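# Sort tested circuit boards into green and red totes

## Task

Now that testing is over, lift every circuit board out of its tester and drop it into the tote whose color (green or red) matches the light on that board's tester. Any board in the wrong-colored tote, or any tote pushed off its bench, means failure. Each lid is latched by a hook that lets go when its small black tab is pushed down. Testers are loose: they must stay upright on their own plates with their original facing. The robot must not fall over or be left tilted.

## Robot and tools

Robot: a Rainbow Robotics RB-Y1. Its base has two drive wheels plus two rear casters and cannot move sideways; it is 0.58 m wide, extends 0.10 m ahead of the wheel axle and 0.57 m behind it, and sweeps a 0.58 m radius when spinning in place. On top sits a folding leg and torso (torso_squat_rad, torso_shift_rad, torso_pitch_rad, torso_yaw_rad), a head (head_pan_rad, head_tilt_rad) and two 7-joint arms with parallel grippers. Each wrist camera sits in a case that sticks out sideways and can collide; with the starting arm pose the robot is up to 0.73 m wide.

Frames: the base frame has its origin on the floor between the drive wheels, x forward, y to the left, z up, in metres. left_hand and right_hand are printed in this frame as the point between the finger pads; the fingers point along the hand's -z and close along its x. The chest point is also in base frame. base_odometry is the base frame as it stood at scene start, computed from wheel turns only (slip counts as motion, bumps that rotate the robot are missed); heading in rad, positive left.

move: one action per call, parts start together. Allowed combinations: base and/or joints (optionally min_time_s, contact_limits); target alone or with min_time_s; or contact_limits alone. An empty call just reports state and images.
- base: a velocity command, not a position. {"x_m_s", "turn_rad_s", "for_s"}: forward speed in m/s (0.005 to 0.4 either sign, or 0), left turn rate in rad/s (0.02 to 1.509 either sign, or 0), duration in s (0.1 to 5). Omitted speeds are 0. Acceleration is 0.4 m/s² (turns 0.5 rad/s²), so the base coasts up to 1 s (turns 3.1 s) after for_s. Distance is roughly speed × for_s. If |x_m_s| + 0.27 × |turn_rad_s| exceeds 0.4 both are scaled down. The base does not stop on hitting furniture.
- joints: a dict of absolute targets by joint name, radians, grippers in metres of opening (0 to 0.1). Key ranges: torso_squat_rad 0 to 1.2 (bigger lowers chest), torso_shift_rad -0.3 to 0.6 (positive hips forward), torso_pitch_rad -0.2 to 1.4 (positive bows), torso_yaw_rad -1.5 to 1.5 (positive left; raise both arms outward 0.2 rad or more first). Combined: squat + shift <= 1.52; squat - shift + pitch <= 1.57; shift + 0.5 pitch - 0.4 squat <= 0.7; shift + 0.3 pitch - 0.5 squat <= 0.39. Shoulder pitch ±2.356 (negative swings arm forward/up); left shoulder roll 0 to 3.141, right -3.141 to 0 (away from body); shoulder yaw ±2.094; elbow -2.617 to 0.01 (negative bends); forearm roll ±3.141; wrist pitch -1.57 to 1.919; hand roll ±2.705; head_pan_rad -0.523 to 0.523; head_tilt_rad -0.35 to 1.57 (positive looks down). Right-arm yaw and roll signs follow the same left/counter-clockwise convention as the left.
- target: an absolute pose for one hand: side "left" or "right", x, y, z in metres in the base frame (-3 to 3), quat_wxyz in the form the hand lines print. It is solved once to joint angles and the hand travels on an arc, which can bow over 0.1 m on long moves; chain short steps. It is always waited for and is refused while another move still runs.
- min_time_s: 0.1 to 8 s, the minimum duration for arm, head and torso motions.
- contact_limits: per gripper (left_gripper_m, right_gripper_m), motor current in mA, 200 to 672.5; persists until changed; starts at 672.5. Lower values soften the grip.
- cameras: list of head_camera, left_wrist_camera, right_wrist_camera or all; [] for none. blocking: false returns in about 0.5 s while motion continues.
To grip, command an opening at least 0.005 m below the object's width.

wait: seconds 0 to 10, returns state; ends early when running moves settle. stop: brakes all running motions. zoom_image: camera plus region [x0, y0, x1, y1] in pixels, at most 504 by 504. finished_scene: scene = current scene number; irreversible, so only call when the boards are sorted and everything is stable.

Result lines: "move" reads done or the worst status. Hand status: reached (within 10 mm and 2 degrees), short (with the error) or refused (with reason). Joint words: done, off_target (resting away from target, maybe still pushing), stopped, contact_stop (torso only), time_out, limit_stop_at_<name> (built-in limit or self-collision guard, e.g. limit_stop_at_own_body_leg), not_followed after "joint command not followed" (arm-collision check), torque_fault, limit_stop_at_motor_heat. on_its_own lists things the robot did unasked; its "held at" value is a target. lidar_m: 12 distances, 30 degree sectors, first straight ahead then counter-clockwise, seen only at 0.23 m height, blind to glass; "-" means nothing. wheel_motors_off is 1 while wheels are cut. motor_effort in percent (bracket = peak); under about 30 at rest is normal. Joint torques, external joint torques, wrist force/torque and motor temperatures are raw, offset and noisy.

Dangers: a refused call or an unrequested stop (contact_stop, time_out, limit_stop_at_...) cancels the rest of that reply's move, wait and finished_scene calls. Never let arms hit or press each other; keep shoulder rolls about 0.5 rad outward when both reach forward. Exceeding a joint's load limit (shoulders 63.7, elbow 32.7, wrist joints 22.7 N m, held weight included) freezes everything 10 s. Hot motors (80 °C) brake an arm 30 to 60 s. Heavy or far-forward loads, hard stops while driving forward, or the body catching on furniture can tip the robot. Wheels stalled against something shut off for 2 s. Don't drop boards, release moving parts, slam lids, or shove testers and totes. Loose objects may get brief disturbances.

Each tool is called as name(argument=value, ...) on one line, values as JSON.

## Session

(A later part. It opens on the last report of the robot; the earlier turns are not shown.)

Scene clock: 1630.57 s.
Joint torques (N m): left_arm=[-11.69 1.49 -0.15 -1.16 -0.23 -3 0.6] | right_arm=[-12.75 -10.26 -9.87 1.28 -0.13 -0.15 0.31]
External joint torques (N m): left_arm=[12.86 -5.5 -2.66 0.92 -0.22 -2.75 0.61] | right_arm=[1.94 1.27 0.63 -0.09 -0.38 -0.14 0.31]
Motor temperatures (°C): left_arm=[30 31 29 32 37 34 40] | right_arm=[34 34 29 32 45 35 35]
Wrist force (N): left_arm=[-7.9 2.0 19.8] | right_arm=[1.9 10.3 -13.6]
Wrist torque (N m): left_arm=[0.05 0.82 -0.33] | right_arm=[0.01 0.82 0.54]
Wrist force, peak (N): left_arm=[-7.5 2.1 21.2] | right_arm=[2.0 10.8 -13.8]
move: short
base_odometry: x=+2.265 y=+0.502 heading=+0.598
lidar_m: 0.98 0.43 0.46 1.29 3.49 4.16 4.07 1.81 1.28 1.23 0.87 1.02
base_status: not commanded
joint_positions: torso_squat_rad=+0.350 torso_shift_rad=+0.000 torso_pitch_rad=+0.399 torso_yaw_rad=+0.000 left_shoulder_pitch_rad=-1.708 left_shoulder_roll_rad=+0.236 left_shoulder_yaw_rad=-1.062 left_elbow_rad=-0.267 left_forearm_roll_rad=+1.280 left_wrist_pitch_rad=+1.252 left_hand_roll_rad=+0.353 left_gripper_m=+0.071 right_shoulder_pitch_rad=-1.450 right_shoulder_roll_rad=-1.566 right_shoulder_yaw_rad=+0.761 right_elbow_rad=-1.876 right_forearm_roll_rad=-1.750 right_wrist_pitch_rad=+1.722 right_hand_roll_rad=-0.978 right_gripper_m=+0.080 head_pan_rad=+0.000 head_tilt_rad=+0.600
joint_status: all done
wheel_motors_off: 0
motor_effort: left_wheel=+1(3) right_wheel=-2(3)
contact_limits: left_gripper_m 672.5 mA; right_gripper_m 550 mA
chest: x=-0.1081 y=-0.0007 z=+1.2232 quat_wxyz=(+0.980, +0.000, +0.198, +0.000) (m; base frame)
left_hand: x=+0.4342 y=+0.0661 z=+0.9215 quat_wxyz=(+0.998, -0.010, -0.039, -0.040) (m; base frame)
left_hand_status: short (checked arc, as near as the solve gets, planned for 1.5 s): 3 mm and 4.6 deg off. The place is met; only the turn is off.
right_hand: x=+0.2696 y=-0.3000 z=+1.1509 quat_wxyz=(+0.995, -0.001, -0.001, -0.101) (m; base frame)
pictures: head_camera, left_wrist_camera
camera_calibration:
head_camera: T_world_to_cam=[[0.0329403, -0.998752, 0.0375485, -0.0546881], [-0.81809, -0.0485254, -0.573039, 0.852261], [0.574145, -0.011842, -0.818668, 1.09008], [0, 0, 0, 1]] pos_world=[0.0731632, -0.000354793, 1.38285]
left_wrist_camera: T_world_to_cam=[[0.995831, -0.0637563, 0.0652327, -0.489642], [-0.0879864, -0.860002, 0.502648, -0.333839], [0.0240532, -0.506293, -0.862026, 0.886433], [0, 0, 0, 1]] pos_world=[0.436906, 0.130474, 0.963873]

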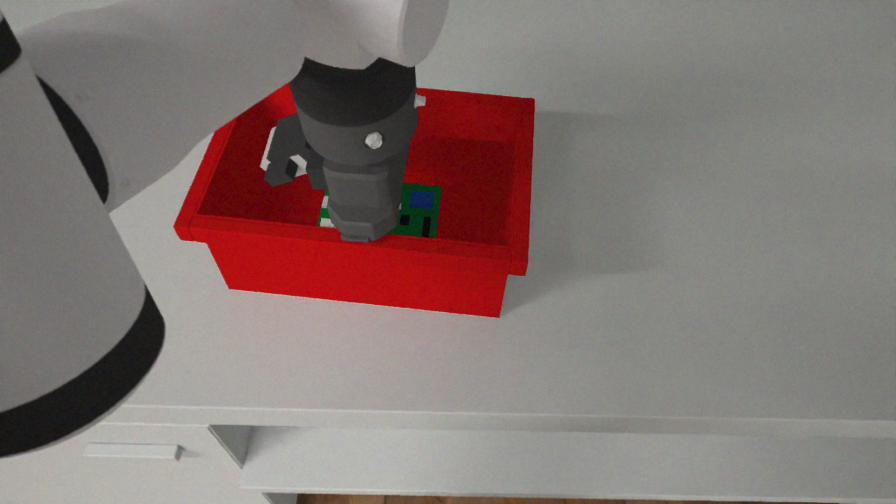

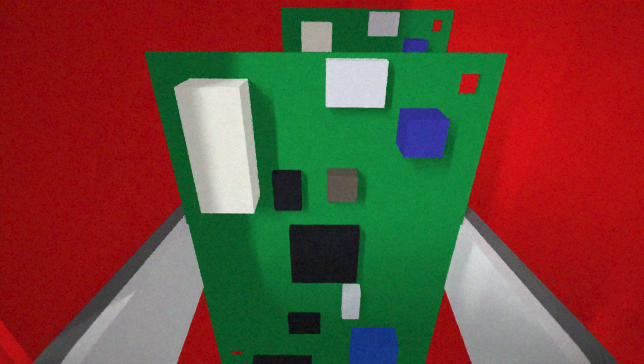

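move(target={"side":"left","x":0.434,"y":0.066,"z":0.923,"quat_wxyz":[0.9992,0,0,-0.04]}, min_time_s=1, cameras=[])

move(joints={"left_gripper_m":0.084}, cameras=[])

move(target={"side":"left","x":0.434,"y":0.066,"z":1.0,"quat_wxyz":[0.9992,0,0,-0.04]}, min_time_s=3, cameras=["head_camera","left_wrist_camera"])

Scene clock: 1638.00 s.
Joint torques (N m): left_arm=[-22.5 7 3.8 -1.12 0.59 0.47 -0.3] | right_arm=[-12.81 -10.47 -9.81 1.24 -0.03 -0.06 0.23]
External joint torques (N m): left_arm=[2.06 0 1.28 0.96 0.59 0.71 -0.3] | right_arm=[1.88 1.06 0.7 -0.12 -0.27 -0.05 0.23]
Motor temperatures (°C): left_arm=[30 31 29 32 37 34 40] | right_arm=[34 34 29 32 45 35 35]
Wrist force (N): left_arm=[-0.4 -0.1 -6.6] | right_arm=[1.7 10.6 -13.6]
Wrist torque (N m): left_arm=[0.02 -0.36 -0.25] | right_arm=[-0.02 0.81 0.53]
Wrist force, peak (N): left_arm=[-7.7 2.0 21.3] | right_arm=[2.1 11.1 -13.7]
move: short
base_odometry: x=+2.265 y=+0.502 heading=+0.598
lidar_m: 0.98 0.42 0.46 1.28 3.48 4.15 4.07 1.80 1.28 1.23 0.87 1.02
base_status: not commanded
joint_positions: torso_squat_rad=+0.350 torso_shift_rad=+0.000 torso_pitch_rad=+0.400 torso_yaw_rad=+0.000 left_shoulder_pitch_rad=-1.712 left_shoulder_roll_rad=+0.237 left_shoulder_yaw_rad=-1.062 left_elbow_rad=-0.267 left_forearm_roll_rad=+1.281 left_wrist_pitch_rad=+1.261 left_hand_roll_rad=+0.352 left_gripper_m=+0.071 right_shoulder_pitch_rad=-1.450 right_shoulder_roll_rad=-1.566 right_shoulder_yaw_rad=+0.761 right_elbow_rad=-1.876 right_forearm_roll_rad=-1.750 right_wrist_pitch_rad=+1.722 right_hand_roll_rad=-0.978 right_gripper_m=+0.080 head_pan_rad=+0.000 head_tilt_rad=+0.600
joint_status: all done
wheel_motors_off: 0
motor_effort: left_wheel=-1(2) right_wheel=-2(4)
contact_limits: left_gripper_m 672.5 mA; right_gripper_m 550 mA
chest: x=-0.1077 y=-0.0007 z=+1.2231 quat_wxyz=(+0.980, +0.000, +0.198, +0.000) (m; base frame)
left_hand: x=+0.4337 y=+0.0661 z=+0.9229 quat_wxyz=(+0.999, -0.009, -0.036, -0.040) (m; base frame)
left_hand_status: short (checked arc, as near as the solve gets, planned for 1.0 s): 0 mm and 4.2 deg off. The place is met; only the turn is off.
right_hand: x=+0.2700 y=-0.3000 z=+1.1506 quat_wxyz=(+0.995, -0.001, -0.001, -0.101) (m; base frame)
pictures: none
No camera images: "cameras" was empty.

Scene clock: 1638.60 s.
Joint torques (N m): left_arm=[-20.81 6.62 3.12 -1.18 0.54 0.37 -0.26] | right_arm=[-12.74 -10.18 -9.87 1.24 -0.04 -0.12 0.32]
External joint torques (N m): left_arm=[3.75 -0.37 0.61 0.9 0.54 0.61 -0.25] | right_arm=[1.94 1.36 0.63 -0.12 -0.29 -0.11 0.32]
Motor temperatures (°C): left_arm=[30 31 29 32 37 34 40] | right_arm=[34 34 29 32 45 35 35]
Wrist force (N): left_arm=[0.6 -0.3 -4.4] | right_arm=[1.9 10.7 -13.6]
Wrist torque (N m): left_arm=[0.01 -0.14 -0.25] | right_arm=[-0.04 0.82 0.53]
Wrist force, peak (N): left_arm=[-0.7 -0.1 -8.4] | right_arm=[2.1 10.6 -13.9]
move: done
base_odometry: x=+2.265 y=+0.502 heading=+0.598
lidar_m: 0.98 0.43 0.46 1.28 3.48 4.15 4.07 1.79 1.28 1.22 0.87 1.03
base_status: not commanded
joint_positions: torso_squat_rad=+0.350 torso_shift_rad=+0.000 torso_pitch_rad=+0.400 torso_yaw_rad=+0.000 left_shoulder_pitch_rad=-1.713 left_shoulder_roll_rad=+0.237 left_shoulder_yaw_rad=-1.062 left_elbow_rad=-0.267 left_forearm_roll_rad=+1.281 left_wrist_pitch_rad=+1.261 left_hand_roll_rad=+0.352 left_gripper_m=+0.084 right_shoulder_pitch_rad=-1.450 right_shoulder_roll_rad=-1.566 right_shoulder_yaw_rad=+0.761 right_elbow_rad=-1.876 right_forearm_roll_rad=-1.750 right_wrist_pitch_rad=+1.722 right_hand_roll_rad=-0.978 right_gripper_m=+0.080 head_pan_rad=+0.000 head_tilt_rad=+0.600
joint_status: all done
wheel_motors_off: 0
motor_effort: left_wheel=+2(2) right_wheel=-1(3)
contact_limits: left_gripper_m 672.5 mA; right_gripper_m 550 mA
chest: x=-0.1077 y=-0.0007 z=+1.2231 quat_wxyz=(+0.980, +0.000, +0.198, +0.000) (m; base frame)
left_hand: x=+0.4338 y=+0.0660 z=+0.9231 quat_wxyz=(+0.999, -0.009, -0.036, -0.040) (m; base frame)
right_hand: x=+0.2700 y=-0.3000 z=+1.1506 quat_wxyz=(+0.995, -0.001, -0.001, -0.101) (m; base frame)
pictures: none
No camera images: "cameras" was empty.

Scene clock: 1641.93 s.
Joint torques (N m): left_arm=[-24.62 8.93 3.76 -1.05 0.42 0.29 -0.29] | right_arm=[-12.74 -10.23 -9.91 1.4 -0.03 -0.16 0.31]
External joint torques (N m): left_arm=[0.57 1.07 1.19 1.02 0.4 0.39 -0.29] | right_arm=[1.94 1.31 0.59 0.04 -0.28 -0.15 0.31]
Motor temperatures (°C): left_arm=[30 31 29 32 37 34 40] | right_arm=[34 34 29 32 45 35 35]
Wrist force (N): left_arm=[-3.1 -0.6 -9.8] | right_arm=[1.7 10.6 -13.8]
Wrist torque (N m): left_arm=[0.02 -0.55 -0.22] | right_arm=[-0.04 0.80 0.51]
Wrist force, peak (N): left_arm=[-2.9 -0.4 -10.3] | right_arm=[2.2 10.7 -13.8]
move: done
base_odometry: x=+2.265 y=+0.502 heading=+0.598
lidar_m: 0.98 0.43 0.47 1.28 3.48 4.16 4.07 1.79 1.29 1.22 0.87 1.02
base_status: not commanded
joint_positions: torso_squat_rad=+0.350 torso_shift_rad=+0.000 torso_pitch_rad=+0.400 torso_yaw_rad=+0.000 left_shoulder_pitch_rad=-1.854 left_shoulder_roll_rad=+0.277 left_shoulder_yaw_rad=-1.036 left_elbow_rad=-0.267 left_forearm_roll_rad=+1.317 left_wrist_pitch_rad=+1.471 left_hand_roll_rad=+0.347 left_gripper_m=+0.084 right_shoulder_pitch_rad=-1.450 right_shoulder_roll_rad=-1.566 right_shoulder_yaw_rad=+0.761 right_elbow_rad=-1.876 right_forearm_roll_rad=-1.750 right_wrist_pitch_rad=+1.722 right_hand_roll_rad=-0.978 right_gripper_m=+0.080 head_pan_rad=+0.000 head_tilt_rad=+0.600
joint_status: all done
wheel_motors_off: 0
motor_effort: left_wheel=+1(2) right_wheel=+0(3)
contact_limits: left_gripper_m 672.5 mA; right_gripper_m 550 mA
chest: x=-0.1077 y=-0.0007 z=+1.2231 quat_wxyz=(+0.980, +0.000, +0.198, +0.000) (m; base frame)
left_hand: x=+0.4341 y=+0.0657 z=+0.9994 quat_wxyz=(+0.999, -0.001, -0.004, -0.040) (m; base frame)
left_hand_status: reached (checked arc, planned for 3.0 s): 1 mm and 0.5 deg off.
right_hand: x=+0.2700 y=-0.3000 z=+1.1506 quat_wxyz=(+0.995, -0.001, -0.001, -0.101) (m; base frame)
pictures: head_camera, left_wrist_camera
camera_calibration:
head_camera: T_world_to_cam=[[0.0329696, -0.998752, 0.0375228, -0.0546646], [-0.818542, -0.0485254, -0.572393, 0.851726], [0.573499, -0.0118424, -0.81912, 1.09026], [0, 0, 0, 1]] pos_world=[0.0737147, -0.000354695, 1.38262]
left_wrist_camera: T_world_to_cam=[[0.997866, -0.0651503, -0.00423108, -0.426052], [-0.0547192, -0.86993, 0.49013, -0.374656], [-0.0356128, -0.488852, -0.871639, 0.987713], [0, 0, 0, 1]] pos_world=[0.439818, 0.129164, 1.04276]

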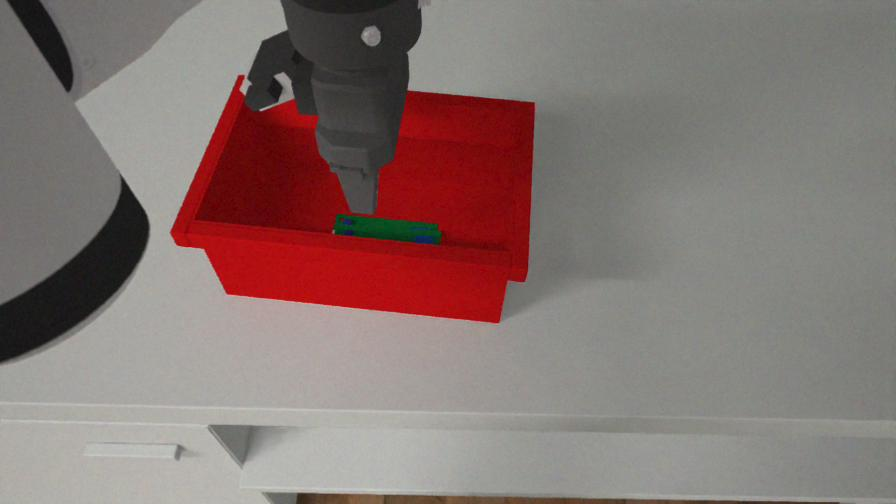

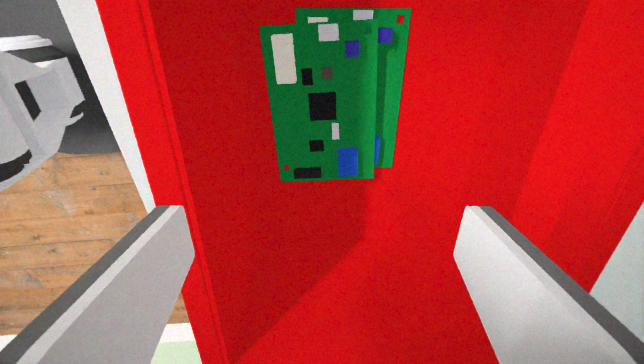

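move(target={"side":"left","x":0.40,"y":0.08,"z":1.12,"quat_wxyz":[0.9992,0,0,-0.04]}, min_time_s=2, cameras=["head_camera"])

finished_scene(scene=2)

Scene clock: 1648.87 s.
Joint torques (N m): left_arm=[-23.01 8.31 8.66 -2.21 0.3 0.17 0.31] | right_arm=[-12.82 -10.2 -9.86 1.31 -0.04 -0.15 0.31]
External joint torques (N m): left_arm=[0.97 0.39 0.92 -0.39 0.27 0.23 0.31] | right_arm=[1.87 1.34 0.64 -0.05 -0.28 -0.14 0.31]
Motor temperatures (°C): left_arm=[31 31 29 32 37 34 40] | right_arm=[34 34 29 32 45 35 35]
Wrist force (N): left_arm=[-2.7 -0.5 -10.0] | right_arm=[1.8 10.8 -13.4]
Wrist torque (N m): left_arm=[0.00 -0.50 -0.19] | right_arm=[-0.05 0.80 0.54]
Wrist force, peak (N): left_arm=[-3.2 -0.6 -10.2] | right_arm=[2.3 10.8 -14.0]
move: done
base_odometry: x=+2.265 y=+0.502 heading=+0.598
lidar_m: 0.98 0.43 0.46 1.28 3.48 4.15 4.07 1.80 1.27 1.22 0.87 1.03
base_status: not commanded
joint_positions: torso_squat_rad=+0.350 torso_shift_rad=+0.000 torso_pitch_rad=+0.400 torso_yaw_rad=+0.000 left_shoulder_pitch_rad=-1.873 left_shoulder_roll_rad=+0.631 left_shoulder_yaw_rad=-0.945 left_elbow_rad=-0.969 left_forearm_roll_rad=+1.391 left_wrist_pitch_rad=+1.794 left_hand_roll_rad=+0.702 left_gripper_m=+0.084 right_shoulder_pitch_rad=-1.450 right_shoulder_roll_rad=-1.566 right_shoulder_yaw_rad=+0.761 right_elbow_rad=-1.876 right_forearm_roll_rad=-1.750 right_wrist_pitch_rad=+1.722 right_hand_roll_rad=-0.978 right_gripper_m=+0.080 head_pan_rad=+0.000 head_tilt_rad=+0.600
joint_status: all done
wheel_motors_off: 0
motor_effort: left_wheel=+0(2) right_wheel=-3(4)
contact_limits: left_gripper_m 672.5 mA; right_gripper_m 550 mA
chest: x=-0.1077 y=-0.0007 z=+1.2231 quat_wxyz=(+0.980, +0.000, +0.199, +0.000) (m; base frame)
left_hand: x=+0.3999 y=+0.0799 z=+1.1200 quat_wxyz=(+0.999, +0.000, +0.001, -0.040) (m; base frame)
left_hand_status: reached (checked arc, planned for 2.0 s): 0 mm and 0.1 deg off.
right_hand: x=+0.2700 y=-0.3000 z=+1.1506 quat_wxyz=(+0.995, -0.001, -0.001, -0.101) (m; base frame)
pictures: head_camera
camera_calibration:
head_camera: T_world_to_cam=[[0.0329655, -0.998752, 0.037524, -0.0546669], [-0.818558, -0.0485224, -0.572371, 0.851706], [0.573478, -0.0118471, -0.819136, 1.09026], [0, 0, 0, 1]] pos_world=[0.0737313, -0.00035535, 1.38262]

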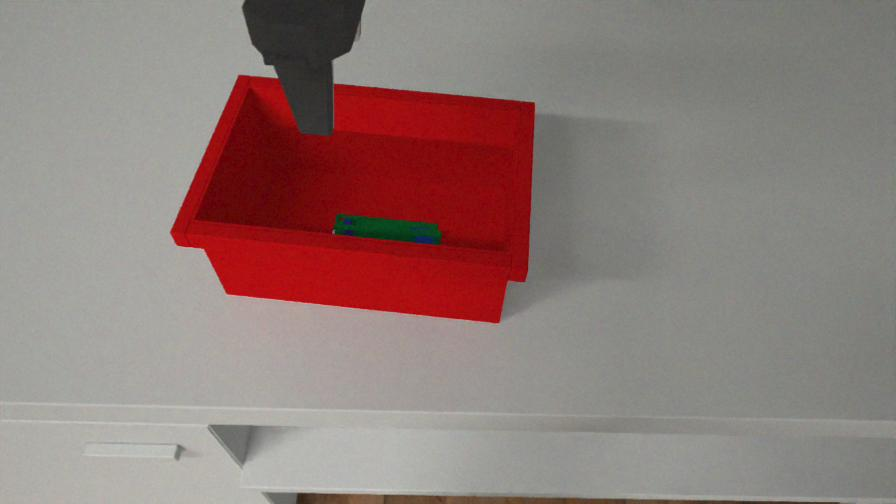

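The scene is finished: the task was done.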